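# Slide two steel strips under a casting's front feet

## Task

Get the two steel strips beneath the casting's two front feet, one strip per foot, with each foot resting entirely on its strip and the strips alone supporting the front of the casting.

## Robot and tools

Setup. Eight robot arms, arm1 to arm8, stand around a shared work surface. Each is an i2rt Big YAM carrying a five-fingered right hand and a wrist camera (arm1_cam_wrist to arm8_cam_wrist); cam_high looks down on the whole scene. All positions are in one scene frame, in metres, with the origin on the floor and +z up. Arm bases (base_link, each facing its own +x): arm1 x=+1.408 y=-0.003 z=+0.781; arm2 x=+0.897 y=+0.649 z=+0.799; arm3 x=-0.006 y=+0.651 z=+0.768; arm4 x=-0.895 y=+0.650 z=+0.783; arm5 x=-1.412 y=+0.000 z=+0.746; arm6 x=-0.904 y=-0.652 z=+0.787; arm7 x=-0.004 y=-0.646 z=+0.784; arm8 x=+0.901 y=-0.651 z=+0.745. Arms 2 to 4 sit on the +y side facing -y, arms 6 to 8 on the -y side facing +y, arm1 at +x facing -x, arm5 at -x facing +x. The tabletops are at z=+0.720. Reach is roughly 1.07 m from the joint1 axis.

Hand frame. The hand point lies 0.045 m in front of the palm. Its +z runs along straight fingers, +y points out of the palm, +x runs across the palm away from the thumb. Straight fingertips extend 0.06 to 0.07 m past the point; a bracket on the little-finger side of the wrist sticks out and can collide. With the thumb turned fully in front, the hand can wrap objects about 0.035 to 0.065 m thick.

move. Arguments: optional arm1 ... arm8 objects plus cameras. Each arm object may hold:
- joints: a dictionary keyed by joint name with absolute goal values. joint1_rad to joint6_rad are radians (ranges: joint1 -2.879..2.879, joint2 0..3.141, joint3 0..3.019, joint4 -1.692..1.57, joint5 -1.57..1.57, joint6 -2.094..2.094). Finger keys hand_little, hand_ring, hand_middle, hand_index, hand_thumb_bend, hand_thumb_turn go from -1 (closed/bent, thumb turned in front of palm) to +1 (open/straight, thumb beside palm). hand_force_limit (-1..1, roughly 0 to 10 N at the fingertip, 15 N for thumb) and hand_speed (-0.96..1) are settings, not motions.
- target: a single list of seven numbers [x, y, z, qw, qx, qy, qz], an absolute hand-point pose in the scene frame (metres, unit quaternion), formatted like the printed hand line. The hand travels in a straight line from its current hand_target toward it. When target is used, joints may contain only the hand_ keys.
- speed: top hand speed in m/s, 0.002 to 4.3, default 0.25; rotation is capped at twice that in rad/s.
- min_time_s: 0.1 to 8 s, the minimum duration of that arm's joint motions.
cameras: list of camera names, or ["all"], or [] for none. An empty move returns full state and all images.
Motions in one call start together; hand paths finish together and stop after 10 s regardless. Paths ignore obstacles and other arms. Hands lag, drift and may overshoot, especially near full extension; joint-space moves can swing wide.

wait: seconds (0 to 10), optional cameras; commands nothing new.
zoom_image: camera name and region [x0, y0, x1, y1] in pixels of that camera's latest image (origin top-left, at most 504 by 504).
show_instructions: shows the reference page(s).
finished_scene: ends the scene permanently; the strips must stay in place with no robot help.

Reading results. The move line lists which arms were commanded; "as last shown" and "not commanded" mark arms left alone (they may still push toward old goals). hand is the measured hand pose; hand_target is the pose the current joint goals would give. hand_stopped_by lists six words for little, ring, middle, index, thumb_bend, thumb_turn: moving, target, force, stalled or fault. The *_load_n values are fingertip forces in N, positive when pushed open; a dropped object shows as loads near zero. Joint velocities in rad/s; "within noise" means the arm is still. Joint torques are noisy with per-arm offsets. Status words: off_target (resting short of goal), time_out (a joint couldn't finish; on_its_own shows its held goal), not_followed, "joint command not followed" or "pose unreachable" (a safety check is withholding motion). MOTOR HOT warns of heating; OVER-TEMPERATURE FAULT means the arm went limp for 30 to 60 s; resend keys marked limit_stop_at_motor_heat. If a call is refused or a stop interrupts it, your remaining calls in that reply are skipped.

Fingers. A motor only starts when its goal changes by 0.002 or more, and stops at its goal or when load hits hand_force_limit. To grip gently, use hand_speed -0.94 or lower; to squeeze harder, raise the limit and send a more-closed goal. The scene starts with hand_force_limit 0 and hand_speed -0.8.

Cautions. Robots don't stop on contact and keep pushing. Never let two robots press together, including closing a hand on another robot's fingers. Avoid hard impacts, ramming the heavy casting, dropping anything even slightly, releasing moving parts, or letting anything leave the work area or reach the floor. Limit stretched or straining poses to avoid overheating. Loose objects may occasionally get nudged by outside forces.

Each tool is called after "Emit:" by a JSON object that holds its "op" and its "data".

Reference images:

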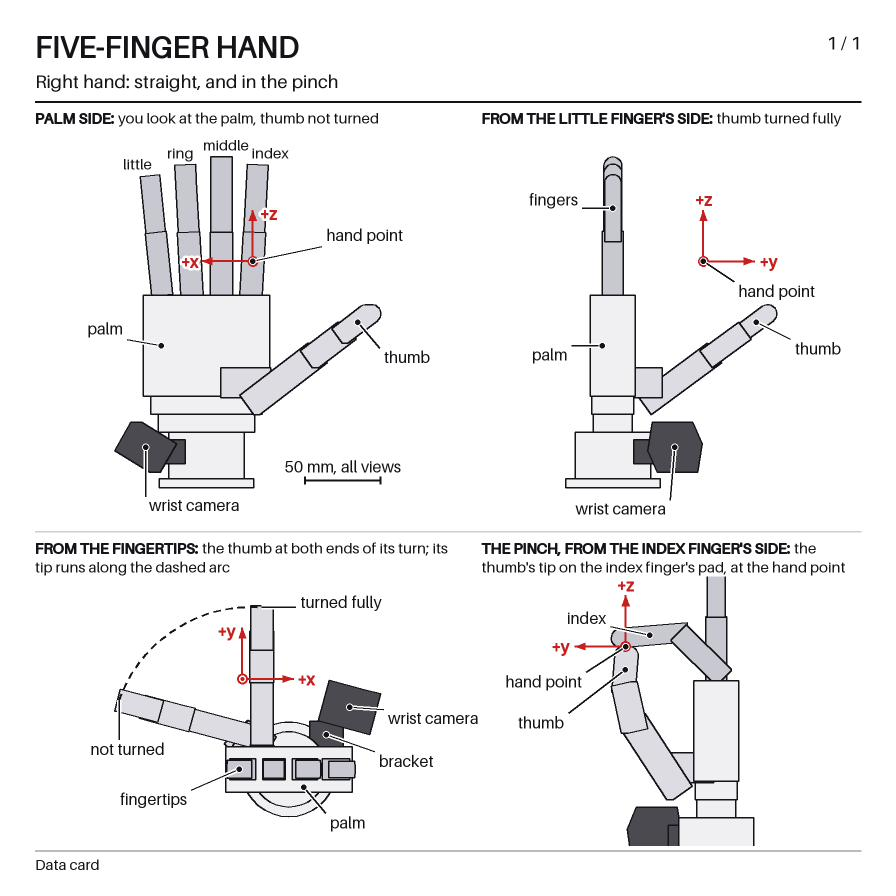

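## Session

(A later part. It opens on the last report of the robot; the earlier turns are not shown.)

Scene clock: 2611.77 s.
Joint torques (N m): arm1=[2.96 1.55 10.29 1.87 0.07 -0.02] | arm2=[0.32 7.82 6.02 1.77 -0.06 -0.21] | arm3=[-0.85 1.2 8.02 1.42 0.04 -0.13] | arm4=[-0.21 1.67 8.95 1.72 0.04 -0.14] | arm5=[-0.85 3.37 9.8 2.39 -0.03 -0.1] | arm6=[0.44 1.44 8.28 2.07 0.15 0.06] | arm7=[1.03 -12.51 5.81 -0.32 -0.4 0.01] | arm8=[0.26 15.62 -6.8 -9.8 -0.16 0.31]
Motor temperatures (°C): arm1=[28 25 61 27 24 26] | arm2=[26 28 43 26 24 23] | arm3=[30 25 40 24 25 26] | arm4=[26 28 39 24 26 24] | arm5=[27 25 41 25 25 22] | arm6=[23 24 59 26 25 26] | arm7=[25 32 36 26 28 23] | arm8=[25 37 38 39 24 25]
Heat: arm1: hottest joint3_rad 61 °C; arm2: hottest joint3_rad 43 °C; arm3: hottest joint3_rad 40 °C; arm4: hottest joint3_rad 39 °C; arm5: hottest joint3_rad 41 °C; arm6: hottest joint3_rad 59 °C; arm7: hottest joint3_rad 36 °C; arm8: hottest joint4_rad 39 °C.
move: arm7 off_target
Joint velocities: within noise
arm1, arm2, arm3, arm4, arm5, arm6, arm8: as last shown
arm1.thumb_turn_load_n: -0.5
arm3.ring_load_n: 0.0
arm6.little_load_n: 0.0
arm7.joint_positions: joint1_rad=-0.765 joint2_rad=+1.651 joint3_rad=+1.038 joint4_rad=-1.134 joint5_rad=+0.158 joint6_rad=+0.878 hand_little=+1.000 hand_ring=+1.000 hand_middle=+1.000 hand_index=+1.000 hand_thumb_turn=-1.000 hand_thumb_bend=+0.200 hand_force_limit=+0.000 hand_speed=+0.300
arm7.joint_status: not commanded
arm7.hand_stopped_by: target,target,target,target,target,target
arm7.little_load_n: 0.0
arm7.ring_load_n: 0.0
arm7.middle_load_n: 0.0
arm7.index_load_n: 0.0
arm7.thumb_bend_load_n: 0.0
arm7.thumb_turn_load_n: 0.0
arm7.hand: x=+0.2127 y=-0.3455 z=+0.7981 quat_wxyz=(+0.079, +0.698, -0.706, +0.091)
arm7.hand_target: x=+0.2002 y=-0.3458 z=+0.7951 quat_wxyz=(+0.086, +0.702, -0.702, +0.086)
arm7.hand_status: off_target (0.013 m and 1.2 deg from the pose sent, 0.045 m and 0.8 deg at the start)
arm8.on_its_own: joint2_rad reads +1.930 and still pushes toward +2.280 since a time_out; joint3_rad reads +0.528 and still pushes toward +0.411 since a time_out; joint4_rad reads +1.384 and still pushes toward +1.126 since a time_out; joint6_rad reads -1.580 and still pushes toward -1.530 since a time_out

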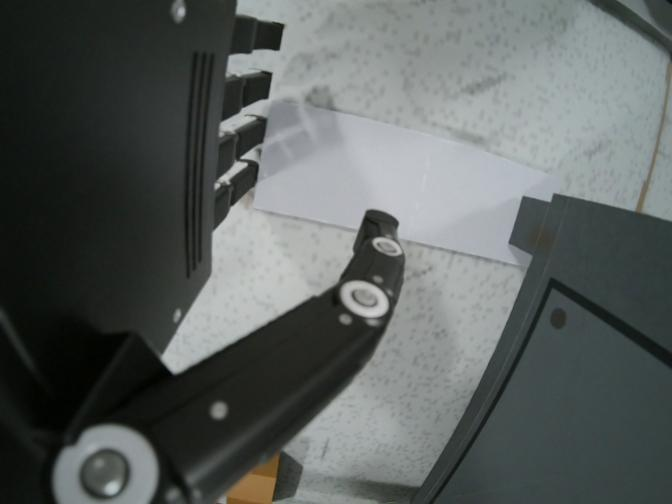

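Emit:
{"op": "move", "data": {"arm7": {"target": [0.1620, -0.3430, 0.7950, 0.0862, 0.702, -0.702, 0.0862], "speed": 0.05}, "cameras": ["arm7_cam_wrist", "cam_high"]}}

Emit:
{"op": "zoom_image", "data": {"camera": "arm7_cam_wrist", "region": [420, 100, 672, 300]}}

Emit:
{"op": "zoom_image", "data": {"camera": "cam_high", "region": [350, 160, 440, 230]}}

Scene clock: 2616.20 s.
Joint torques (N m): arm1=[2.96 1.49 10.3 1.91 0.08 -0.02] | arm2=[0.26 7.82 6.02 1.76 -0.06 -0.21] | arm3=[-1.14 0.67 7.92 1.42 0.06 -0.12] | arm4=[-0.26 1.44 8.92 1.7 0.04 -0.14] | arm5=[-0.79 3.19 9.76 2.39 -0.08 -0.07] | arm6=[0.44 1.38 8.28 2.07 0.16 0.06] | arm7=[1.2 -11.69 5.82 -0.35 -0.41 0.02] | arm8=[0.21 15.5 -6.75 -9.78 -0.16 0.31]
Motor temperatures (°C): arm1=[28 25 61 27 24 26] | arm2=[26 28 43 26 24 23] | arm3=[30 25 40 24 25 26] | arm4=[26 28 39 24 26 24] | arm5=[27 25 41 25 25 22] | arm6=[23 24 59 26 25 26] | arm7=[25 32 35 26 28 23] | arm8=[25 37 38 39 24 25]
Heat: arm1: hottest joint3_rad 61 °C; arm2: hottest joint3_rad 43 °C; arm3: hottest joint3_rad 40 °C; arm4: hottest joint3_rad 39 °C; arm5: hottest joint3_rad 41 °C; arm6: hottest joint3_rad 59 °C; arm7: hottest joint3_rad 35 °C; arm8: hottest joint4_rad 39 °C.
move: arm7 off_target
Joint velocities: within noise
arm1, arm2, arm3, arm4, arm5, arm6: as last shown
arm1.thumb_turn_load_n: 0.0
arm4.ring_load_n: 0.5
arm6.little_load_n: -0.5
arm6.index_load_n: 0.5
arm7.joint_positions: joint1_rad=-0.686 joint2_rad=+1.604 joint3_rad=+0.977 joint4_rad=-1.132 joint5_rad=+0.143 joint6_rad=+0.955 hand_little=+1.000 hand_ring=+1.000 hand_middle=+1.000 hand_index=+1.000 hand_thumb_turn=-1.000 hand_thumb_bend=+0.200 hand_force_limit=+0.000 hand_speed=+0.300
arm7.joint_status: not commanded
arm7.hand_stopped_by: target,target,target,target,target,target
arm7.little_load_n: 0.0
arm7.ring_load_n: 0.0
arm7.middle_load_n: 0.0
arm7.index_load_n: 0.0
arm7.thumb_bend_load_n: 0.0
arm7.thumb_turn_load_n: 0.0
arm7.hand: x=+0.1740 y=-0.3422 z=+0.7974 quat_wxyz=(+0.080, +0.698, -0.706, +0.091)
arm7.hand_target: x=+0.1622 y=-0.3432 z=+0.7951 quat_wxyz=(+0.086, +0.702, -0.702, +0.086)
arm7.hand_status: off_target (0.012 m and 1.1 deg from the pose sent, 0.051 m and 1.2 deg at the start)
arm8.joint_positions: joint1_rad=-0.234 joint2_rad=+1.930 joint3_rad=+0.528 joint4_rad=+1.384 joint5_rad=-0.108 joint6_rad=-1.580 hand_little=+1.000 hand_ring=+1.000 hand_middle=+1.000 hand_index=+1.000 hand_thumb_turn=-1.000 hand_thumb_bend=+1.000 hand_force_limit=+0.200 hand_speed=-0.300
arm8.joint_status: not commanded
arm8.hand_stopped_by: target,target,target,target,target,target
arm8.little_load_n: 0.0
arm8.ring_load_n: 0.0
arm8.middle_load_n: 0.0
arm8.index_load_n: 0.0
arm8.thumb_bend_load_n: 0.0
arm8.thumb_turn_load_n: 0.0
arm8.on_its_own: joint2_rad reads +1.930 and still pushes toward +2.280 since a time_out; joint3_rad reads +0.528 and still pushes toward +0.411 since a time_out; joint4_rad reads +1.384 and still pushes toward +1.126 since a time_out; joint6_rad reads -1.580 and still pushes toward -1.530 since a time_out
arm8.hand: x=+1.0450 y=-0.1125 z=+0.7911 quat_wxyz=(-0.467, +0.522, +0.490, +0.518)
arm8.hand_target: x=+1.0130 y=-0.2805 z=+0.5418 quat_wxyz=(-0.294, +0.703, +0.588, +0.272)
arm8.hand_status: not commanded

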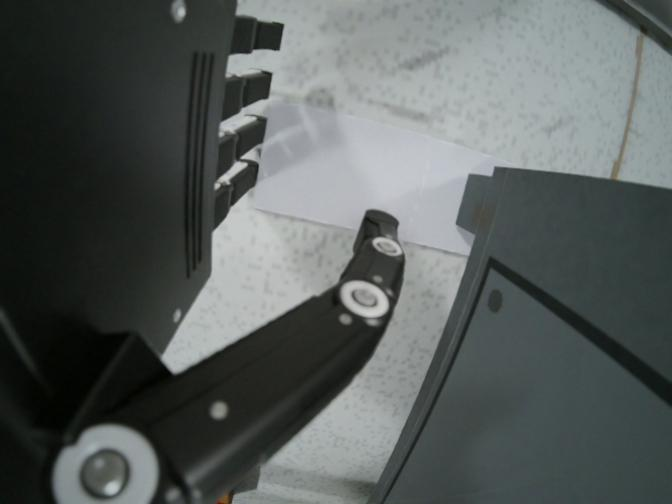

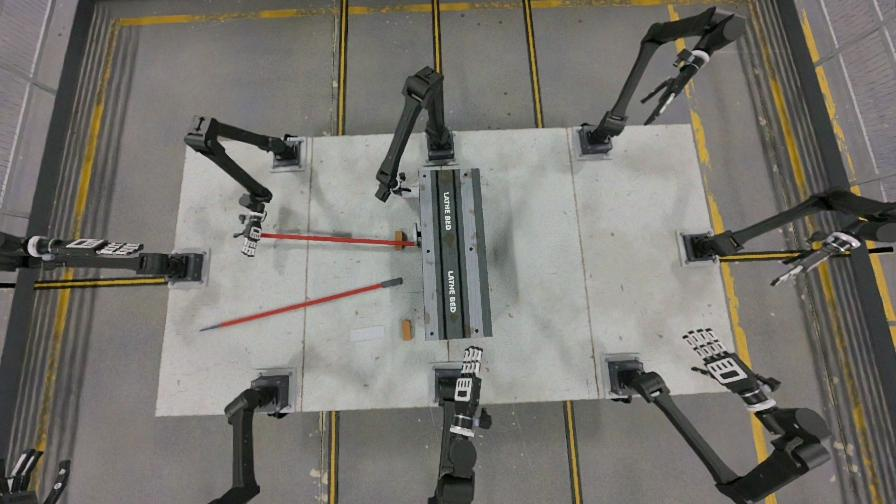

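Scaled by 2.000 from the camera's image (finer frame: 960x720).

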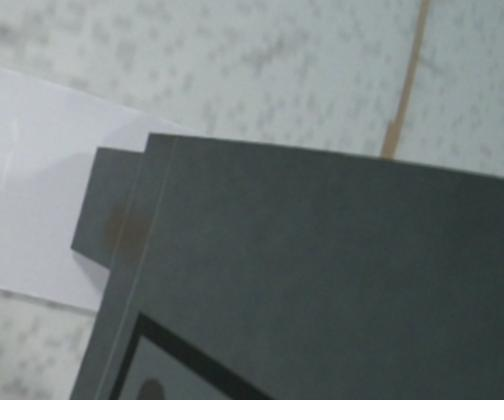

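Scaled by 5.600.

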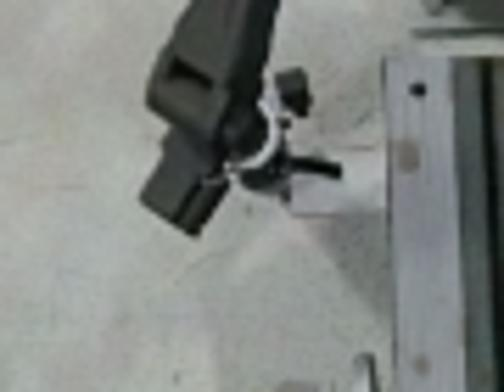

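Emit:
{"op": "move", "data": {"arm7": {"target": [0.2050, -0.3420, 0.8050, 0.0862, 0.702, -0.702, 0.0862], "speed": 0.08}}}

Emit:
{"op": "move", "data": {"arm7": {"target": [0.2700, -0.3600, 0.9000, 0.0862, 0.702, -0.702, 0.0862], "speed": 0.25}, "cameras": ["arm7_cam_wrist", "cam_high"]}}

Emit:
{"op": "zoom_image", "data": {"camera": "cam_high", "region": [330, 290, 460, 390]}}

Scene clock: 2622.07 s.
Joint torques (N m): arm1=[2.78 1.55 10.28 1.91 0.08 -0.02] | arm2=[0.32 7.88 6.02 1.76 -0.06 -0.21] | arm3=[-1.08 1.55 7.88 1.37 0.12 -0.08] | arm4=[-0.15 1.67 8.92 1.65 0.03 -0.15] | arm5=[-1.32 3.14 9.85 2.39 -0.05 -0.05] | arm6=[0.44 1.44 8.27 2.04 0.16 0.06] | arm7=[-0.85 -10.7 10.55 -0.64 0.15 -0.15] | arm8=[0.21 15.68 -6.78 -9.8 -0.16 0.31]
Motor temperatures (°C): arm1=[28 25 61 27 24 26] | arm2=[26 28 43 26 24 23] | arm3=[30 25 40 24 25 26] | arm4=[26 28 39 24 26 24] | arm5=[27 25 41 25 25 22] | arm6=[23 24 59 26 25 26] | arm7=[25 32 35 26 28 23] | arm8=[25 37 38 39 24 25]
Heat: arm1: hottest joint3_rad 61 °C; arm2: hottest joint3_rad 43 °C; arm3: hottest joint3_rad 40 °C; arm4: hottest joint3_rad 39 °C; arm5: hottest joint3_rad 41 °C; arm6: hottest joint3_rad 59 °C; arm7: hottest joint3_rad 35 °C; arm8: hottest joint4_rad 39 °C.
move: arm7 off_target
Joint velocities: within noise
arm1, arm8: as last shown
arm2.joint_positions: joint1_rad=+0.650 joint2_rad=+0.649 joint3_rad=+1.979 joint4_rad=-1.491 joint5_rad=+0.003 joint6_rad=-0.991 hand_little=+1.000 hand_ring=+1.000 hand_middle=+0.600 hand_index=+0.600 hand_thumb_turn=-1.000 hand_thumb_bend=+0.300 hand_force_limit=+0.600 hand_speed=+0.300
arm2.joint_status: not commanded
arm2.hand_stopped_by: target,target,target,target,target,target
arm2.little_load_n: 0.0
arm2.ring_load_n: 0.0
arm2.middle_load_n: 0.0
arm2.index_load_n: 0.0
arm2.thumb_bend_load_n: 0.0
arm2.thumb_turn_load_n: 0.0
arm2.hand: x=+0.9272 y=+0.5424 z=+1.4823 quat_wxyz=(+0.098, +0.559, -0.513, +0.644)
arm2.hand_target: x=+0.9234 y=+0.5470 z=+1.4875 quat_wxyz=(+0.100, +0.559, -0.508, +0.648)
arm2.hand_status: not commanded
arm3.joint_positions: joint1_rad=-0.143 joint2_rad=+0.630 joint3_rad=+1.453 joint4_rad=-1.273 joint5_rad=+0.068 joint6_rad=-1.049 hand_little=+1.000 hand_ring=+1.000 hand_middle=+1.000 hand_index=+1.000 hand_thumb_turn=+1.000 hand_thumb_bend=+1.000 hand_force_limit=+0.000 hand_speed=-0.800
arm3.joint_status: not commanded
arm3.hand_stopped_by: target,target,target,target,target,target
arm3.little_load_n: 0.0
arm3.ring_load_n: 0.0
arm3.middle_load_n: 0.0
arm3.index_load_n: -0.5
arm3.thumb_bend_load_n: 0.5
arm3.thumb_turn_load_n: 0.0
arm3.hand: x=-0.1053 y=+0.4353 z=+1.2896 quat_wxyz=(+0.325, +0.336, -0.778, +0.421)
arm3.hand_target: x=-0.1051 y=+0.4368 z=+1.2986 quat_wxyz=(+0.330, +0.333, -0.773, +0.428)
arm3.hand_status: not commanded
arm4.joint_positions: joint1_rad=+0.343 joint2_rad=+0.602 joint3_rad=+1.329 joint4_rad=-1.163 joint5_rad=-0.020 joint6_rad=-1.080 hand_little=+1.000 hand_ring=+1.000 hand_middle=+1.000 hand_index=+1.000 hand_thumb_turn=+1.000 hand_thumb_bend=+1.000 hand_force_limit=+0.000 hand_speed=-0.800
arm4.joint_status: not commanded
arm4.hand_stopped_by: target,target,target,target,target,target
arm4.little_load_n: 0.0
arm4.ring_load_n: 0.0
arm4.middle_load_n: 0.0
arm4.index_load_n: 0.0
arm4.thumb_bend_load_n: 0.0
arm4.thumb_turn_load_n: 0.0
arm4.hand: x=-0.8393 y=+0.4005 z=+1.2738 quat_wxyz=(+0.182, +0.559, -0.631, +0.506)
arm4.hand_target: x=-0.8397 y=+0.4016 z=+1.2840 quat_wxyz=(+0.185, +0.555, -0.626, +0.515)
arm4.hand_status: not commanded
arm5.joint_positions: joint1_rad=+0.438 joint2_rad=+0.625 joint3_rad=+1.349 joint4_rad=-1.251 joint5_rad=-0.254 joint6_rad=-0.999 hand_little=+1.000 hand_ring=+1.000 hand_middle=+1.000 hand_index=+1.000 hand_thumb_turn=+1.000 hand_thumb_bend=+1.000 hand_force_limit=+0.000 hand_speed=-0.800
arm5.joint_status: not commanded
arm5.hand_stopped_by: target,target,target,target,target,target
arm5.little_load_n: 0.0
arm5.ring_load_n: 0.0
arm5.middle_load_n: 0.0
arm5.index_load_n: 0.0
arm5.thumb_bend_load_n: 0.0
arm5.thumb_turn_load_n: -0.5
arm5.hand: x=-1.2023 y=+0.1277 z=+1.2197 quat_wxyz=(-0.345, +0.862, +0.025, +0.372)
arm5.hand_target: x=-1.2027 y=+0.1275 z=+1.2290 quat_wxyz=(-0.349, +0.856, +0.027, +0.380)
arm5.hand_status: not commanded
arm6.joint_positions: joint1_rad=-0.375 joint2_rad=+0.618 joint3_rad=+1.405 joint4_rad=-1.167 joint5_rad=+0.287 joint6_rad=-1.422 hand_little=+1.000 hand_ring=+1.000 hand_middle=+1.000 hand_index=+1.000 hand_thumb_turn=+1.000 hand_thumb_bend=+1.000 hand_force_limit=+0.000 hand_speed=-0.800
arm6.joint_status: not commanded
arm6.hand_stopped_by: target,target,target,target,target,target
arm6.little_load_n: 0.0
arm6.ring_load_n: 0.0
arm6.middle_load_n: 0.0
arm6.index_load_n: 0.0
arm6.thumb_bend_load_n: 0.0
arm6.thumb_turn_load_n: 0.0
arm6.hand: x=-0.7223 y=-0.4619 z=+1.3335 quat_wxyz=(-0.258, +0.745, +0.355, +0.501)
arm6.hand_target: x=-0.7230 y=-0.4639 z=+1.3457 quat_wxyz=(-0.267, +0.739, +0.350, +0.510)
arm6.hand_status: not commanded
arm7.joint_positions: joint1_rad=-0.741 joint2_rad=+1.631 joint3_rad=+1.011 joint4_rad=-1.157 joint5_rad=+0.143 joint6_rad=+0.892 hand_little=+1.000 hand_ring=+1.000 hand_middle=+1.000 hand_index=+1.000 hand_thumb_turn=-1.000 hand_thumb_bend=+0.200 hand_force_limit=+0.000 hand_speed=+0.300
arm7.joint_status: not commanded
arm7.hand_stopped_by: target,target,target,target,target,target
arm7.little_load_n: 0.0
arm7.ring_load_n: 0.0
arm7.middle_load_n: 0.0
arm7.index_load_n: -0.5
arm7.thumb_bend_load_n: 0.0
arm7.thumb_turn_load_n: 0.0
arm7.hand: x=+0.1924 y=-0.3507 z=+0.7998 quat_wxyz=(+0.094, +0.701, -0.701, +0.087)
arm7.hand_target: x=+0.2048 y=-0.3424 z=+0.8051 quat_wxyz=(+0.086, +0.702, -0.702, +0.086)
arm7.hand_status: off_target (0.016 m and 0.9 deg from the pose sent, 0.032 m and 1.1 deg at the start)
arm8.on_its_own: joint2_rad reads +1.930 and still pushes toward +2.280 since a time_out; joint3_rad reads +0.528 and still pushes toward +0.411 since a time_out; joint4_rad reads +1.384 and still pushes toward +1.126 since a time_out; joint6_rad reads -1.580 and still pushes toward -1.530 since a time_out
pictures: none

Scene clock: 2623.37 s.
Joint torques (N m): arm1=[3.02 1.55 10.28 1.92 0.08 -0.04] | arm2=[0.32 7.88 6.01 1.76 -0.06 -0.21] | arm3=[-0.26 0.67 7.94 1.5 0.08 -0.1] | arm4=[-0.15 1.67 8.92 1.68 0.05 -0.14] | arm5=[-0.62 3.31 9.72 2.41 -0.07 -0.07] | arm6=[0.44 1.38 8.25 2.07 0.15 0.07] | arm7=[-0.62 -12.86 11.64 -0.7 0.06 -0.14] | arm8=[0.21 15.74 -6.8 -9.81 -0.16 0.31]
Motor temperatures (°C): arm1=[28 25 61 27 24 26] | arm2=[26 28 43 26 24 23] | arm3=[30 25 40 24 25 26] | arm4=[26 28 39 24 26 24] | arm5=[27 25 41 25 25 22] | arm6=[23 24 59 26 25 26] | arm7=[25 32 35 26 28 23] | arm8=[25 37 38 39 24 25]
Heat: arm1: hottest joint3_rad 61 °C; arm2: hottest joint3_rad 43 °C; arm3: hottest joint3_rad 40 °C; arm4: hottest joint3_rad 39 °C; arm5: hottest joint3_rad 41 °C; arm6: hottest joint3_rad 59 °C; arm7: hottest joint3_rad 35 °C; arm8: hottest joint4_rad 39 °C.
move: arm7 off_target
Joint velocities: within noise
arm1, arm2, arm3, arm4, arm5, arm6, arm8: as last shown
arm3.index_load_n: 0.0
arm3.thumb_bend_load_n: 0.0
arm4.middle_load_n: -0.5
arm5.thumb_turn_load_n: 0.0
arm7.joint_positions: joint1_rad=-0.884 joint2_rad=+1.608 joint3_rad=+1.242 joint4_rad=-1.402 joint5_rad=+0.171 joint6_rad=+0.755 hand_little=+1.000 hand_ring=+1.000 hand_middle=+1.000 hand_index=+1.000 hand_thumb_turn=-1.000 hand_thumb_bend=+0.200 hand_force_limit=+0.000 hand_speed=+0.300
arm7.joint_status: not commanded
arm7.hand_stopped_by: target,target,target,target,target,target
arm7.little_load_n: 0.0
arm7.ring_load_n: 0.0
arm7.middle_load_n: 0.0
arm7.index_load_n: 0.0
arm7.thumb_bend_load_n: 0.0
arm7.thumb_turn_load_n: 0.0
arm7.hand: x=+0.2603 y=-0.3668 z=+0.8883 quat_wxyz=(+0.100, +0.699, -0.703, +0.087)
arm7.hand_target: x=+0.2697 y=-0.3603 z=+0.8999 quat_wxyz=(+0.086, +0.702, -0.702, +0.086)
arm7.hand_status: off_target (0.017 m and 1.6 deg from the pose sent, 0.127 m and 0.8 deg at the start)
arm8.thumb_turn_load_n: 0.5
arm8.on_its_own: joint2_rad reads +1.930 and still pushes toward +2.280 since a time_out; joint3_rad reads +0.528 and still pushes toward +0.411 since a time_out; joint4_rad reads +1.384 and still pushes toward +1.126 since a time_out; joint6_rad reads -1.580 and still pushes toward -1.530 since a time_out

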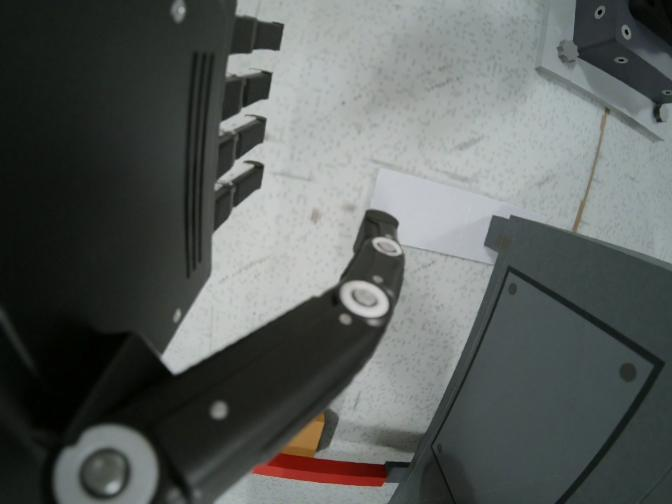

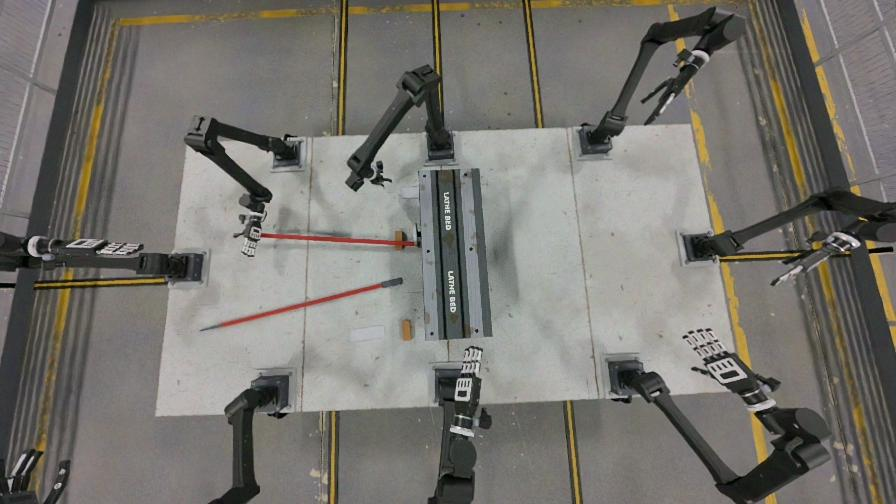

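Scaled by 3.877.

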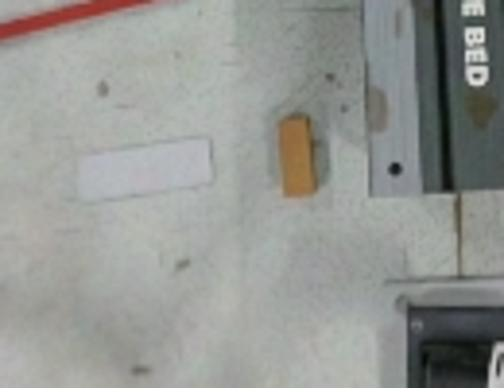

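Emit:
{"op": "move", "data": {"arm2": {"joints": {"joint1_rad": -1.2, "hand_index": 1.0, "hand_middle": 1.0, "hand_thumb_bend": 0.2}, "min_time_s": 3}}}

Emit:
{"op": "move", "data": {"arm2": {"target": [0.3000, 0.4300, 1.0000, 0, 1, 0, 0], "speed": 0.35}, "cameras": ["arm2_cam_wrist", "cam_high"]}}

Scene clock: 2658.47 s.
Joint torques (N m): arm1=[3.02 1.61 10.28 1.91 0.08 -0.02] | arm2=[-0.09 7.36 6.26 1.78 0 -0.21] | arm3=[-1.2 0.85 7.99 1.22 0.07 -0.13] | arm4=[-0.03 1.55 8.94 1.66 0.04 -0.13] | arm5=[-0.85 3.08 9.76 2.41 -0.07 -0.05] | arm6=[0.38 1.44 8.28 2.07 0.15 0.07] | arm7=[-0.73 -12.92 11.67 -0.66 0.05 -0.14] | arm8=[0.32 15.62 -6.76 -9.8 -0.17 0.32]
Motor temperatures (°C): arm1=[28 25 61 27 24 26] | arm2=[26 28 43 26 24 23] | arm3=[30 25 40 24 25 26] | arm4=[25 28 39 24 26 24] | arm5=[26 25 41 25 25 22] | arm6=[23 24 59 26 25 26] | arm7=[25 31 37 26 27 23] | arm8=[25 37 38 39 24 25]
Heat: arm1: hottest joint3_rad 61 °C; arm2: hottest joint3_rad 43 °C; arm3: hottest joint3_rad 40 °C; arm4: hottest joint3_rad 39 °C; arm5: hottest joint3_rad 41 °C; arm6: hottest joint3_rad 59 °C; arm7: hottest joint3_rad 37 °C; arm8: hottest joint4_rad 39 °C.
move: arm2 done
Joint velocities: within noise
arm1, arm3, arm4, arm5, arm6, arm7, arm8: as last shown
arm2.joint_positions: joint1_rad=-1.195 joint2_rad=+0.649 joint3_rad=+1.979 joint4_rad=-1.491 joint5_rad=+0.001 joint6_rad=-0.992 hand_little=+1.000 hand_ring=+1.000 hand_middle=+1.000 hand_index=+1.000 hand_thumb_turn=-1.000 hand_thumb_bend=+0.200 hand_force_limit=+0.600 hand_speed=+0.300
arm2.joint_status: all done
arm2.hand_stopped_by: target,target,target,target,target,target
arm2.little_load_n: 0.0
arm2.ring_load_n: 0.0
arm2.middle_load_n: 0.0
arm2.index_load_n: 0.0
arm2.thumb_bend_load_n: 0.0
arm2.thumb_turn_load_n: 0.0
arm2.hand: x=+0.7744 y=+0.6370 z=+1.4801 quat_wxyz=(+0.566, -0.069, -0.763, +0.304)
arm2.hand_target: x=+0.7796 y=+0.6400 z=+1.4855 quat_wxyz=(+0.571, -0.067, -0.760, +0.303)
arm2.hand_status: not commanded
arm4.middle_load_n: 0.0
arm4.index_load_n: -0.5
arm6.thumb_bend_load_n: -0.5
arm7.joint_positions: joint1_rad=-0.884 joint2_rad=+1.608 joint3_rad=+1.242 joint4_rad=-1.402 joint5_rad=+0.171 joint6_rad=+0.754 hand_little=+1.000 hand_ring=+1.000 hand_middle=+1.000 hand_index=+1.000 hand_thumb_turn=-1.000 hand_thumb_bend=+0.200 hand_force_limit=+0.000 hand_speed=+0.300
arm7.hand: x=+0.2602 y=-0.3668 z=+0.8883 quat_wxyz=(+0.100, +0.699, -0.703, +0.087)
arm8.on_its_own: joint2_rad reads +1.930 and still pushes toward +2.280 since a time_out; joint3_rad reads +0.528 and still pushes toward +0.411 since a time_out; joint4_rad reads +1.384 and still pushes toward +1.126 since a time_out; joint6_rad reads -1.580 and still pushes toward -1.530 since a time_out
pictures: none

Scene clock: 2663.70 s.
Joint torques (N m): arm1=[2.96 1.61 10.28 1.88 0.08 -0.03] | arm2=[0.15 -15.09 14.46 0.14 -0.07 0.05] | arm3=[-0.79 1.03 7.95 1.36 0.06 -0.08] | arm4=[-0.44 1.61 8.92 1.73 0.04 -0.14] | arm5=[-0.97 3.25 9.68 2.45 -0.07 -0.06] | arm6=[0.5 1.38 8.27 2.07 0.16 0.06] | arm7=[-0.5 -12.81 11.66 -0.68 0.05 -0.16] | arm8=[0.26 15.68 -6.79 -9.78 -0.16 0.31]
Motor temperatures (°C): arm1=[28 25 61 27 24 26] | arm2=[26 28 44 26 24 23] | arm3=[30 25 40 24 25 26] | arm4=[25 28 39 24 26 24] | arm5=[26 25 41 25 25 22] | arm6=[23 24 59 26 25 26] | arm7=[25 31 38 26 27 23] | arm8=[25 37 38 39 24 25]
Heat: arm1: hottest joint3_rad 61 °C; arm2: hottest joint3_rad 44 °C; arm3: hottest joint3_rad 40 °C; arm4: hottest joint3_rad 39 °C; arm5: hottest joint3_rad 41 °C; arm6: hottest joint3_rad 59 °C; arm7: hottest joint3_rad 38 °C; arm8: hottest joint4_rad 39 °C.
move: arm2 off_target
Joint velocities: within noise
arm1, arm3, arm4, arm5, arm6, arm7, arm8: as last shown
arm2.joint_positions: joint1_rad=-1.319 joint2_rad=+1.864 joint3_rad=+1.832 joint4_rad=-1.572 joint5_rad=+0.005 joint6_rad=+1.837 hand_little=+1.000 hand_ring=+1.000 hand_middle=+1.000 hand_index=+1.000 hand_thumb_turn=-1.000 hand_thumb_bend=+0.200 hand_force_limit=+0.600 hand_speed=+0.300
arm2.joint_status: not commanded
arm2.hand_stopped_by: target,target,target,target,target,target
arm2.little_load_n: 0.0
arm2.ring_load_n: 0.0
arm2.middle_load_n: 0.0
arm2.index_load_n: 0.0
arm2.thumb_bend_load_n: 0.0
arm2.thumb_turn_load_n: 0.0
arm2.hand: x=+0.3168 y=+0.4320 z=+0.9808 quat_wxyz=(+0.007, -1.000, -0.007, -0.023)
arm2.hand_target: x=+0.3011 y=+0.4305 z=+1.0002 quat_wxyz=(+0.000, -1.000, +0.000, +0.000)
arm2.hand_status: off_target (0.026 m and 2.9 deg from the pose sent, 0.706 m and 172.1 deg at the start)
arm3.ring_load_n: -0.5
arm4.index_load_n: 0.0
arm6.thumb_bend_load_n: 0.0
arm8.thumb_turn_load_n: 0.0
arm8.on_its_own: joint2_rad reads +1.930 and still pushes toward +2.280 since a time_out; joint3_rad reads +0.528 and still pushes toward +0.411 since a time_out; joint4_rad reads +1.384 and still pushes toward +1.126 since a time_out; joint6_rad reads -1.580 and still pushes toward -1.530 since a time_out

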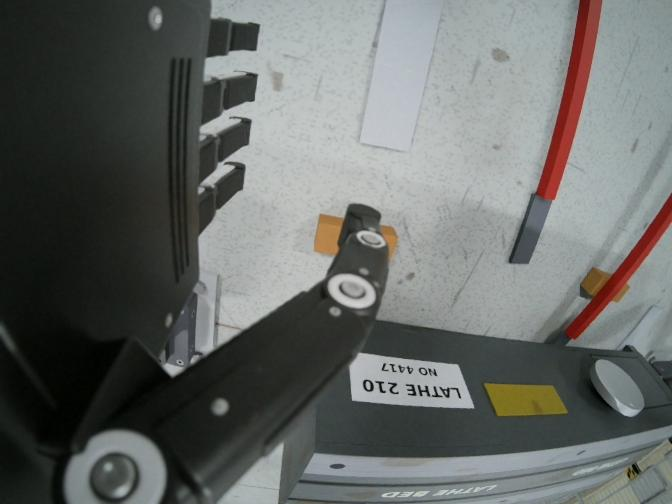

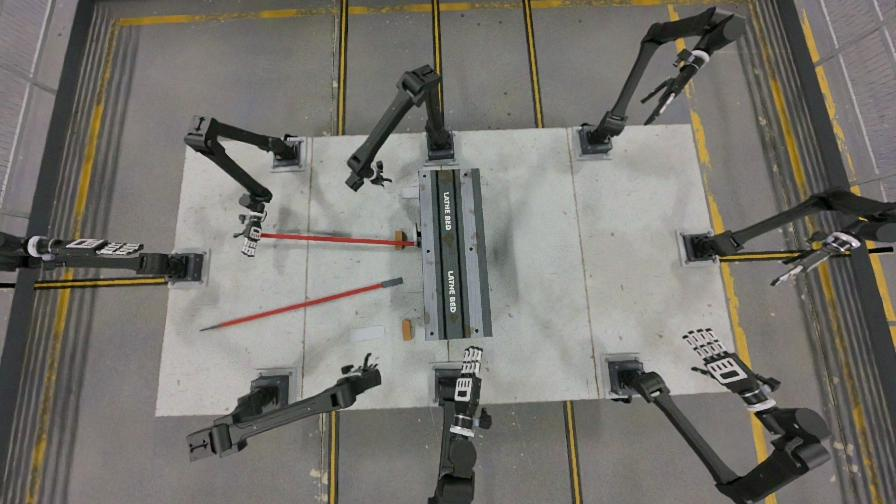

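Emit:
{"op": "move", "data": {"arm2": {"target": [0.2090, 0.4350, 0.8600, 0, 1, 0, 0], "speed": 0.25}, "cameras": ["arm2_cam_wrist", "cam_high"]}}

Emit:
{"op": "zoom_image", "data": {"camera": "cam_high", "region": [350, 300, 450, 380]}}

Scene clock: 2667.50 s.
Joint torques (N m): arm1=[3.08 1.49 10.29 1.88 0.08 -0.03] | arm2=[0.15 -18.84 14.02 0.27 -0.08 -0.18] | arm3=[-1.49 1.44 8.01 1.55 0.05 -0.1] | arm4=[-0.21 1.61 8.92 1.65 0.04 -0.14] | arm5=[-1.08 3.31 9.76 2.48 -0.04 -0.06] | arm6=[0.38 1.38 8.27 2.1 0.16 0.07] | arm7=[-0.44 -12.86 11.64 -0.66 0.06 -0.16] | arm8=[0.26 15.56 -6.74 -9.8 -0.16 0.31]
Motor temperatures (°C): arm1=[28 25 61 27 24 26] | arm2=[26 28 44 25 24 23] | arm3=[30 25 40 24 25 26] | arm4=[25 28 39 24 26 24] | arm5=[26 25 41 25 25 22] | arm6=[23 24 59 26 25 26] | arm7=[25 31 38 26 27 23] | arm8=[25 37 38 39 24 25]
Heat: arm1: hottest joint3_rad 61 °C; arm2: hottest joint3_rad 44 °C; arm3: hottest joint3_rad 40 °C; arm4: hottest joint3_rad 39 °C; arm5: hottest joint3_rad 41 °C; arm6: hottest joint3_rad 59 °C; arm7: hottest joint3_rad 38 °C; arm8: hottest joint4_rad 39 °C.
move: arm2 off_target
Joint velocities: within noise
arm1, arm3, arm4, arm5, arm6, arm7, arm8: as last shown
arm2.joint_positions: joint1_rad=-1.365 joint2_rad=+2.170 joint3_rad=+1.953 joint4_rad=-1.390 joint5_rad=+0.005 joint6_rad=+1.811 hand_little=+1.000 hand_ring=+1.000 hand_middle=+1.000 hand_index=+1.000 hand_thumb_turn=-1.000 hand_thumb_bend=+0.200 hand_force_limit=+0.600 hand_speed=+0.300
arm2.joint_status: not commanded
arm2.hand_stopped_by: target,target,target,target,target,target
arm2.little_load_n: 0.0
arm2.ring_load_n: 0.0
arm2.middle_load_n: 0.0
arm2.index_load_n: 0.0
arm2.thumb_bend_load_n: 0.0
arm2.thumb_turn_load_n: 0.0
arm2.hand: x=+0.2281 y=+0.4380 z=+0.8407 quat_wxyz=(+0.007, -1.000, +0.003, -0.025)
arm2.hand_target: x=+0.2101 y=+0.4353 z=+0.8604 quat_wxyz=(+0.000, -1.000, +0.000, +0.000)
arm2.hand_status: off_target (0.027 m and 3.0 deg from the pose sent, 0.162 m and 2.9 deg at the start)
arm3.ring_load_n: 0.0
arm8.on_its_own: joint2_rad reads +1.930 and still pushes toward +2.280 since a time_out; joint3_rad reads +0.528 and still pushes toward +0.411 since a time_out; joint4_rad reads +1.384 and still pushes toward +1.126 since a time_out; joint6_rad reads -1.580 and still pushes toward -1.530 since a time_out

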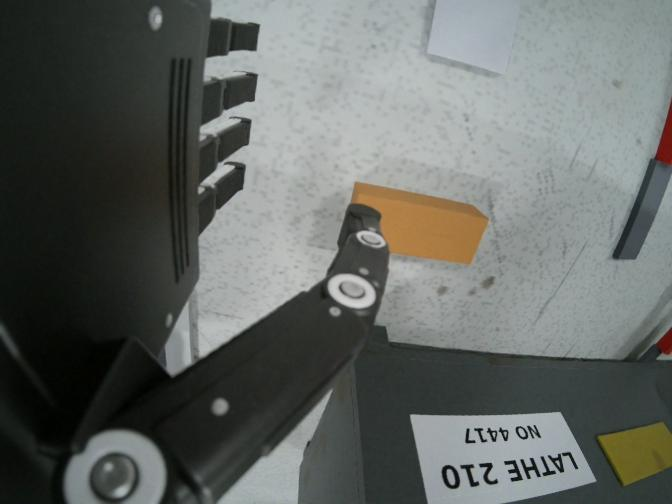

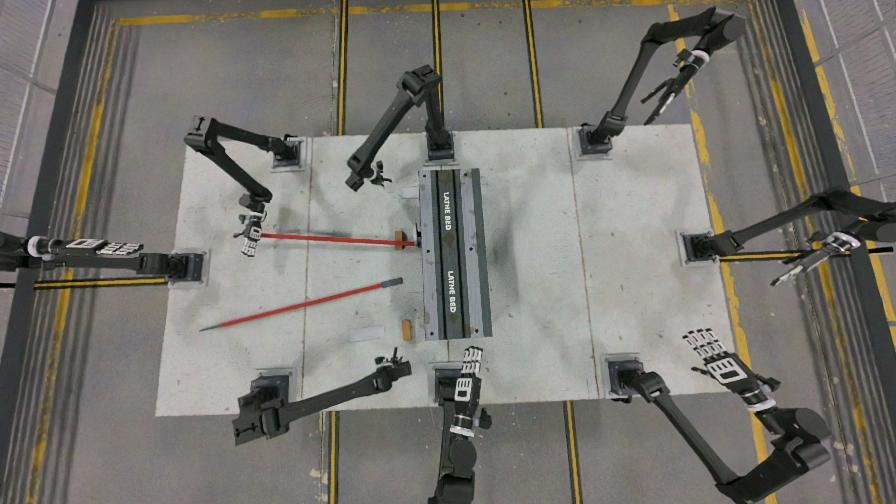

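Scaled by 5.040.

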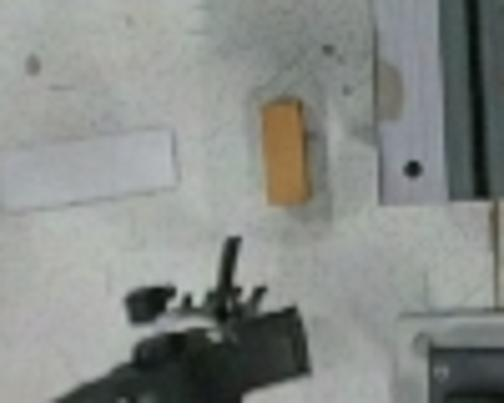

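Emit:
{"op": "move", "data": {"arm2": {"target": [0.1880, 0.4350, 0.8280, 0, 1, 0, 0], "speed": 0.15}, "cameras": ["arm2_cam_wrist", "cam_high"]}}

Emit:
{"op": "zoom_image", "data": {"camera": "cam_high", "region": [350, 300, 450, 380]}}

Scene clock: 2674.40 s.
Joint torques (N m): arm1=[3.08 1.49 10.28 1.88 0.08 -0.02] | arm2=[-0.21 -19.31 14.09 0.35 -0.08 -0.18] | arm3=[-1.44 1.55 7.9 1.39 0.05 -0.11] | arm4=[-0.09 1.61 8.92 1.63 0.05 -0.14] | arm5=[-1.14 2.9 9.68 2.47 -0.05 -0.07] | arm6=[0.44 1.44 8.27 2.06 0.16 0.06] | arm7=[-0.44 -12.86 11.62 -0.69 0.05 -0.16] | arm8=[0.26 15.74 -6.79 -9.78 -0.16 0.31]
Motor temperatures (°C): arm1=[28 25 62 27 24 26] | arm2=[26 29 46 25 24 23] | arm3=[30 25 40 24 25 26] | arm4=[25 28 39 24 26 24] | arm5=[26 25 41 25 25 22] | arm6=[23 24 59 26 25 26] | arm7=[25 31 38 26 27 23] | arm8=[25 37 38 40 24 25]
Heat: arm1: hottest joint3_rad 62 °C; arm2: hottest joint3_rad 46 °C; arm3: hottest joint3_rad 40 °C; arm4: hottest joint3_rad 39 °C; arm5: hottest joint3_rad 41 °C; arm6: hottest joint3_rad 59 °C; arm7: hottest joint3_rad 38 °C; arm8: hottest joint4_rad 40 °C.
move: arm2 off_target
Joint velocities: within noise
arm1.joint_positions: joint1_rad=-0.013 joint2_rad=+0.648 joint3_rad=+1.310 joint4_rad=-1.216 joint5_rad=-0.003 joint6_rad=-1.009 hand_little=+1.000 hand_ring=+1.000 hand_middle=+1.000 hand_index=+1.000 hand_thumb_turn=+1.000 hand_thumb_bend=+1.000 hand_force_limit=+1.000 hand_speed=+0.400
arm1.joint_status: not commanded
arm1.hand_stopped_by: target,target,target,target,target,target
arm1.little_load_n: 0.0
arm1.ring_load_n: 0.0
arm1.middle_load_n: 0.0
arm1.index_load_n: 0.0
arm1.thumb_bend_load_n: 0.0
arm1.thumb_turn_load_n: 0.0
arm1.hand: x=+1.1534 y=+0.0315 z=+1.2416 quat_wxyz=(-0.474, +0.247, +0.835, -0.128)
arm1.hand_target: x=+1.1520 y=+0.0280 z=+1.2642 quat_wxyz=(-0.496, +0.242, +0.823, -0.138)
arm1.hand_status: not commanded
arm2.joint_positions: joint1_rad=-1.367 joint2_rad=+2.251 joint3_rad=+2.017 joint4_rad=-1.372 joint5_rad=+0.005 joint6_rad=+1.804 hand_little=+1.000 hand_ring=+1.000 hand_middle=+1.000 hand_index=+1.000 hand_thumb_turn=-1.000 hand_thumb_bend=+0.200 hand_force_limit=+0.600 hand_speed=+0.300
arm2.joint_status: not commanded
arm2.hand_stopped_by: target,target,target,target,target,target
arm2.little_load_n: 0.0
arm2.ring_load_n: 0.0
arm2.middle_load_n: 0.0
arm2.index_load_n: 0.0
arm2.thumb_bend_load_n: 0.0
arm2.thumb_turn_load_n: 0.0
arm2.hand: x=+0.2090 y=+0.4345 z=+0.8114 quat_wxyz=(+0.007, -1.000, +0.000, -0.024)
arm2.hand_target: x=+0.1890 y=+0.4354 z=+0.8286 quat_wxyz=(+0.000, -1.000, +0.000, +0.001)
arm2.hand_status: off_target (0.027 m and 2.9 deg from the pose sent, 0.042 m and 3.0 deg at the start)
arm3, arm4, arm5, arm6, arm7, arm8: as last shown
arm8.thumb_bend_load_n: -0.5
arm8.on_its_own: joint2_rad reads +1.930 and still pushes toward +2.280 since a time_out; joint3_rad reads +0.528 and still pushes toward +0.411 since a time_out; joint4_rad reads +1.384 and still pushes toward +1.126 since a time_out; joint6_rad reads -1.580 and still pushes toward -1.530 since a time_out

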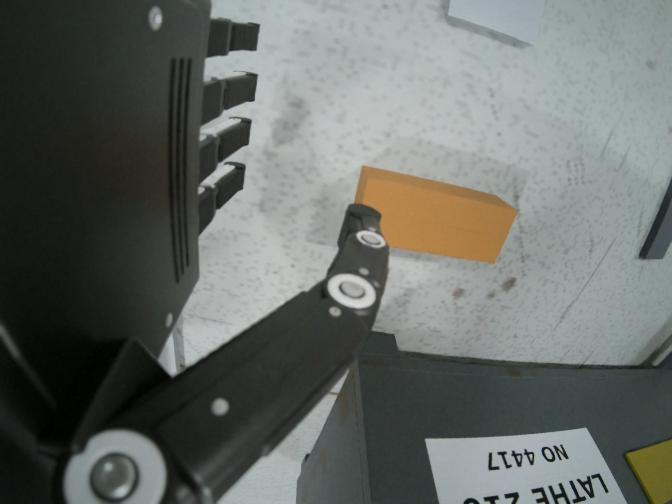

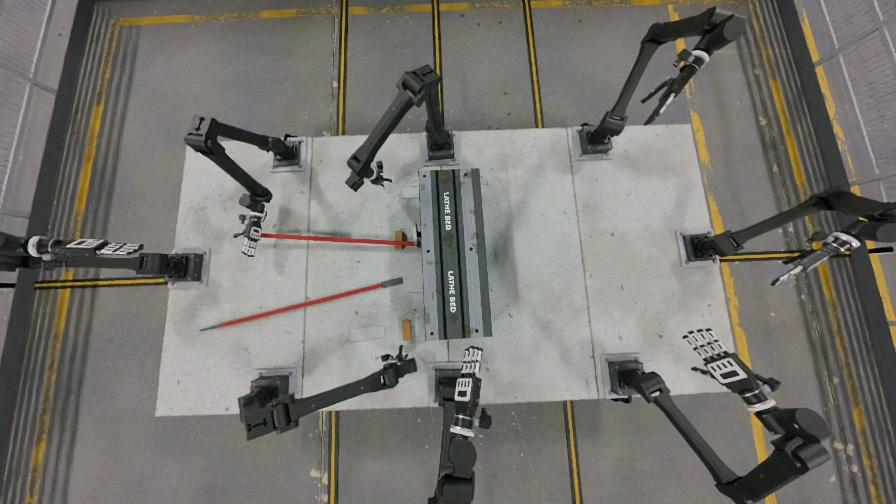

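Scaled by 5.040.

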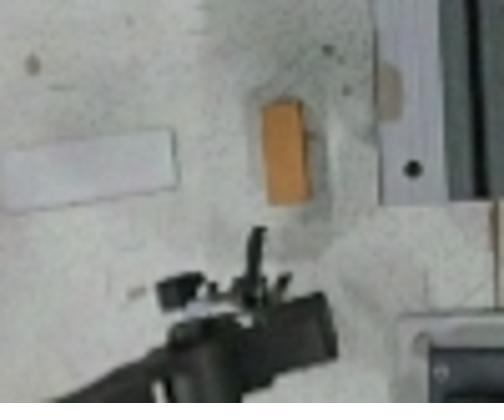

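Emit:
{"op": "move", "data": {"arm2": {"target": [0.1720, 0.3450, 0.8260, 0, 1, 0, 0], "speed": 0.1}, "cameras": ["arm2_cam_wrist"]}}

Emit:
{"op": "move", "data": {"arm2": {"target": [0.1750, 0.2300, 0.8260, 0, 1, 0, 0], "speed": 0.1}, "cameras": ["arm2_cam_wrist", "cam_high"]}}

Emit:
{"op": "zoom_image", "data": {"camera": "cam_high", "region": [350, 270, 450, 350]}}

Scene clock: 2684.37 s.
Joint torques (N m): arm1=[2.96 1.61 10.29 1.89 0.08 -0.03] | arm2=[0.26 -19.9 14.53 -0.17 -0.06 0.01] | arm3=[-1.14 2.26 7.76 1.35 0.06 -0.1] | arm4=[-0.15 1.55 8.88 1.68 0.05 -0.14] | arm5=[-0.32 3.08 9.7 2.43 -0.06 -0.09] | arm6=[0.44 1.49 8.27 2.07 0.15 0.06] | arm7=[-0.56 -12.92 11.64 -0.7 0.05 -0.15] | arm8=[0.21 15.74 -6.78 -9.81 -0.16 0.32]
Motor temperatures (°C): arm1=[28 25 62 27 24 26] | arm2=[26 30 46 25 24 23] | arm3=[30 25 40 24 25 26] | arm4=[25 28 39 24 26 24] | arm5=[26 25 41 25 25 22] | arm6=[23 24 59 26 25 26] | arm7=[25 31 39 26 27 23] | arm8=[25 37 38 40 24 25]
Heat: arm1: hottest joint3_rad 62 °C; arm2: hottest joint3_rad 46 °C; arm3: hottest joint3_rad 40 °C; arm4: hottest joint3_rad 39 °C; arm5: hottest joint3_rad 41 °C; arm6: hottest joint3_rad 59 °C; arm7: hottest joint3_rad 39 °C; arm8: hottest joint4_rad 40 °C.
move: arm2 off_target
Joint velocities: within noise
arm1, arm3, arm4, arm5, arm6, arm7, arm8: as last shown
arm2.joint_positions: joint1_rad=-1.262 joint2_rad=+2.393 joint3_rad=+2.289 joint4_rad=-1.477 joint5_rad=+0.005 joint6_rad=+1.901 hand_little=+1.000 hand_ring=+1.000 hand_middle=+1.000 hand_index=+1.000 hand_thumb_turn=-1.000 hand_thumb_bend=+0.200 hand_force_limit=+0.600 hand_speed=+0.300
arm2.joint_status: not commanded
arm2.hand_stopped_by: target,target,target,target,target,target
arm2.little_load_n: 0.0
arm2.ring_load_n: 0.0
arm2.middle_load_n: 0.0
arm2.index_load_n: 0.0
arm2.thumb_bend_load_n: 0.0
arm2.thumb_turn_load_n: 0.0
arm2.hand: x=+0.1839 y=+0.3505 z=+0.8174 quat_wxyz=(+0.005, -1.000, -0.004, -0.011)
arm2.hand_target: x=+0.1728 y=+0.3451 z=+0.8261 quat_wxyz=(+0.000, -1.000, +0.000, +0.001)
arm2.hand_status: off_target (0.016 m and 1.5 deg from the pose sent, 0.098 m and 2.9 deg at the start)
arm3.thumb_turn_load_n: -0.5
arm5.thumb_turn_load_n: -0.5
arm7.middle_load_n: -0.5
arm8.thumb_bend_load_n: 0.0
arm8.on_its_own: joint2_rad reads +1.930 and still pushes toward +2.280 since a time_out; joint3_rad reads +0.528 and still pushes toward +0.411 since a time_out; joint4_rad reads +1.384 and still pushes toward +1.126 since a time_out; joint6_rad reads -1.580 and still pushes toward -1.530 since a time_out

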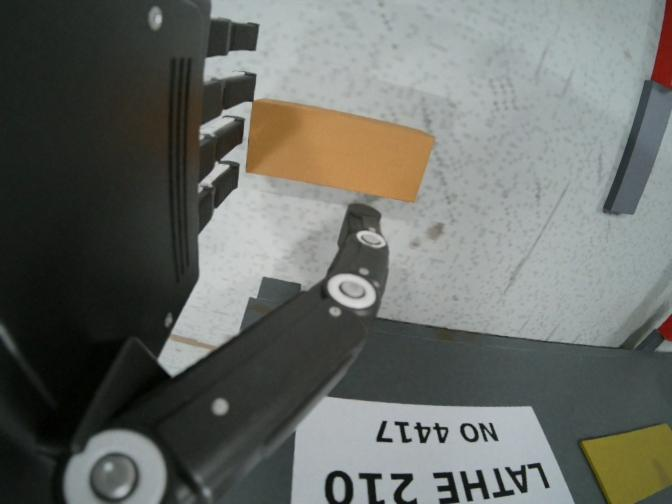

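Scene clock: 2686.20 s.
Joint torques (N m): arm1=[2.96 1.49 10.3 1.89 0.08 -0.03] | arm2=[1.26 -21.01 14.64 -0.16 -0.01 0.01] | arm3=[-1.67 1.03 7.91 1.4 0.07 -0.12] | arm4=[-0.21 1.61 8.9 1.66 0.04 -0.13] | arm5=[-1.03 3.31 9.7 2.44 -0.07 -0.05] | arm6=[0.44 1.44 8.27 2.07 0.15 0.06] | arm7=[-0.26 -12.75 11.66 -0.7 0.06 -0.15] | arm8=[0.32 15.62 -6.79 -9.77 -0.16 0.31]
Motor temperatures (°C): arm1=[28 25 62 27 24 26] | arm2=[26 31 47 25 24 23] | arm3=[30 25 40 24 25 26] | arm4=[25 28 39 24 26 24] | arm5=[26 25 41 25 25 22] | arm6=[23 24 59 26 25 26] | arm7=[25 31 39 26 27 23] | arm8=[25 37 38 40 24 25]
Heat: arm1: hottest joint3_rad 62 °C; arm2: hottest joint3_rad 47 °C; arm3: hottest joint3_rad 40 °C; arm4: hottest joint3_rad 39 °C; arm5: hottest joint3_rad 41 °C; arm6: hottest joint3_rad 59 °C; arm7: hottest joint3_rad 39 °C; arm8: hottest joint4_rad 40 °C.
move: arm2 off_target
Joint velocities: within noise
arm1, arm3, arm4, arm5, arm6, arm7: as last shown
arm2.joint_positions: joint1_rad=-1.124 joint2_rad=+2.644 joint3_rad=+2.768 joint4_rad=-1.681 joint5_rad=+0.005 joint6_rad=+2.045 hand_little=+1.000 hand_ring=+1.000 hand_middle=+1.000 hand_index=+1.000 hand_thumb_turn=-1.000 hand_thumb_bend=+0.200 hand_force_limit=+0.600 hand_speed=+0.300
arm2.joint_status: not commanded
arm2.hand_stopped_by: target,target,target,target,target,target
arm2.little_load_n: 0.0
arm2.ring_load_n: 0.0
arm2.middle_load_n: 0.0
arm2.index_load_n: 0.0
arm2.thumb_bend_load_n: 0.0
arm2.thumb_turn_load_n: 0.0
arm2.hand: x=+0.1808 y=+0.2375 z=+0.8186 quat_wxyz=(+0.000, -1.000, -0.001, +0.000)
arm2.hand_target: x=+0.1760 y=+0.2305 z=+0.8260 quat_wxyz=(-0.006, -1.000, +0.001, +0.011)
arm2.hand_status: off_target (0.012 m and 0.1 deg from the pose sent, 0.121 m and 1.5 deg at the start; a joint's target at an end of its range on 17 of 55 steps)
arm3.thumb_turn_load_n: 0.0
arm5.little_load_n: -0.5
arm5.thumb_turn_load_n: 0.0
arm7.middle_load_n: 0.0
arm8.joint_positions: joint1_rad=-0.234 joint2_rad=+1.930 joint3_rad=+0.528 joint4_rad=+1.384 joint5_rad=-0.108 joint6_rad=-1.580 hand_little=+1.000 hand_ring=+1.000 hand_middle=+1.000 hand_index=+1.000 hand_thumb_turn=-1.000 hand_thumb_bend=+1.000 hand_force_limit=+0.200 hand_speed=-0.300
arm8.joint_status: not commanded
arm8.hand_stopped_by: target,target,target,target,target,target
arm8.little_load_n: 0.0
arm8.ring_load_n: 0.0
arm8.middle_load_n: 0.0
arm8.index_load_n: 0.0
arm8.thumb_bend_load_n: 0.0
arm8.thumb_turn_load_n: 0.0
arm8.on_its_own: joint2_rad reads +1.930 and still pushes toward +2.280 since a time_out; joint3_rad reads +0.528 and still pushes toward +0.411 since a time_out; joint4_rad reads +1.384 and still pushes toward +1.126 since a time_out; joint6_rad reads -1.580 and still pushes toward -1.530 since a time_out
arm8.hand: x=+1.0450 y=-0.1125 z=+0.7911 quat_wxyz=(-0.467, +0.522, +0.490, +0.518)
arm8.hand_target: x=+1.0130 y=-0.2805 z=+0.5418 quat_wxyz=(-0.294, +0.703, +0.588, +0.272)
arm8.hand_status: not commanded

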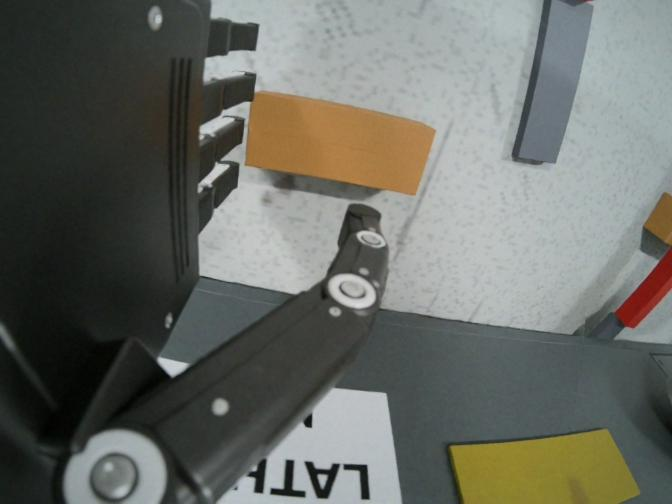

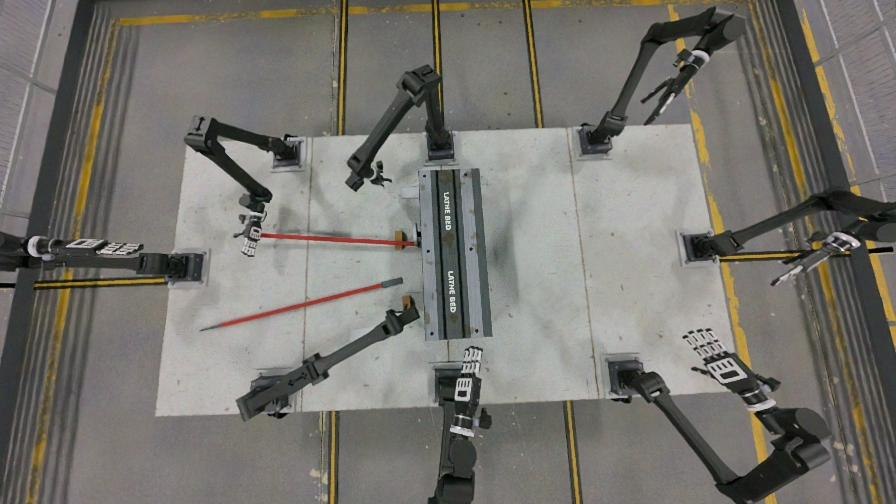

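Scaled by 5.040.

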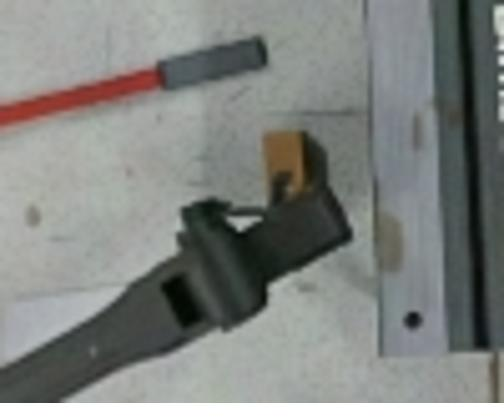

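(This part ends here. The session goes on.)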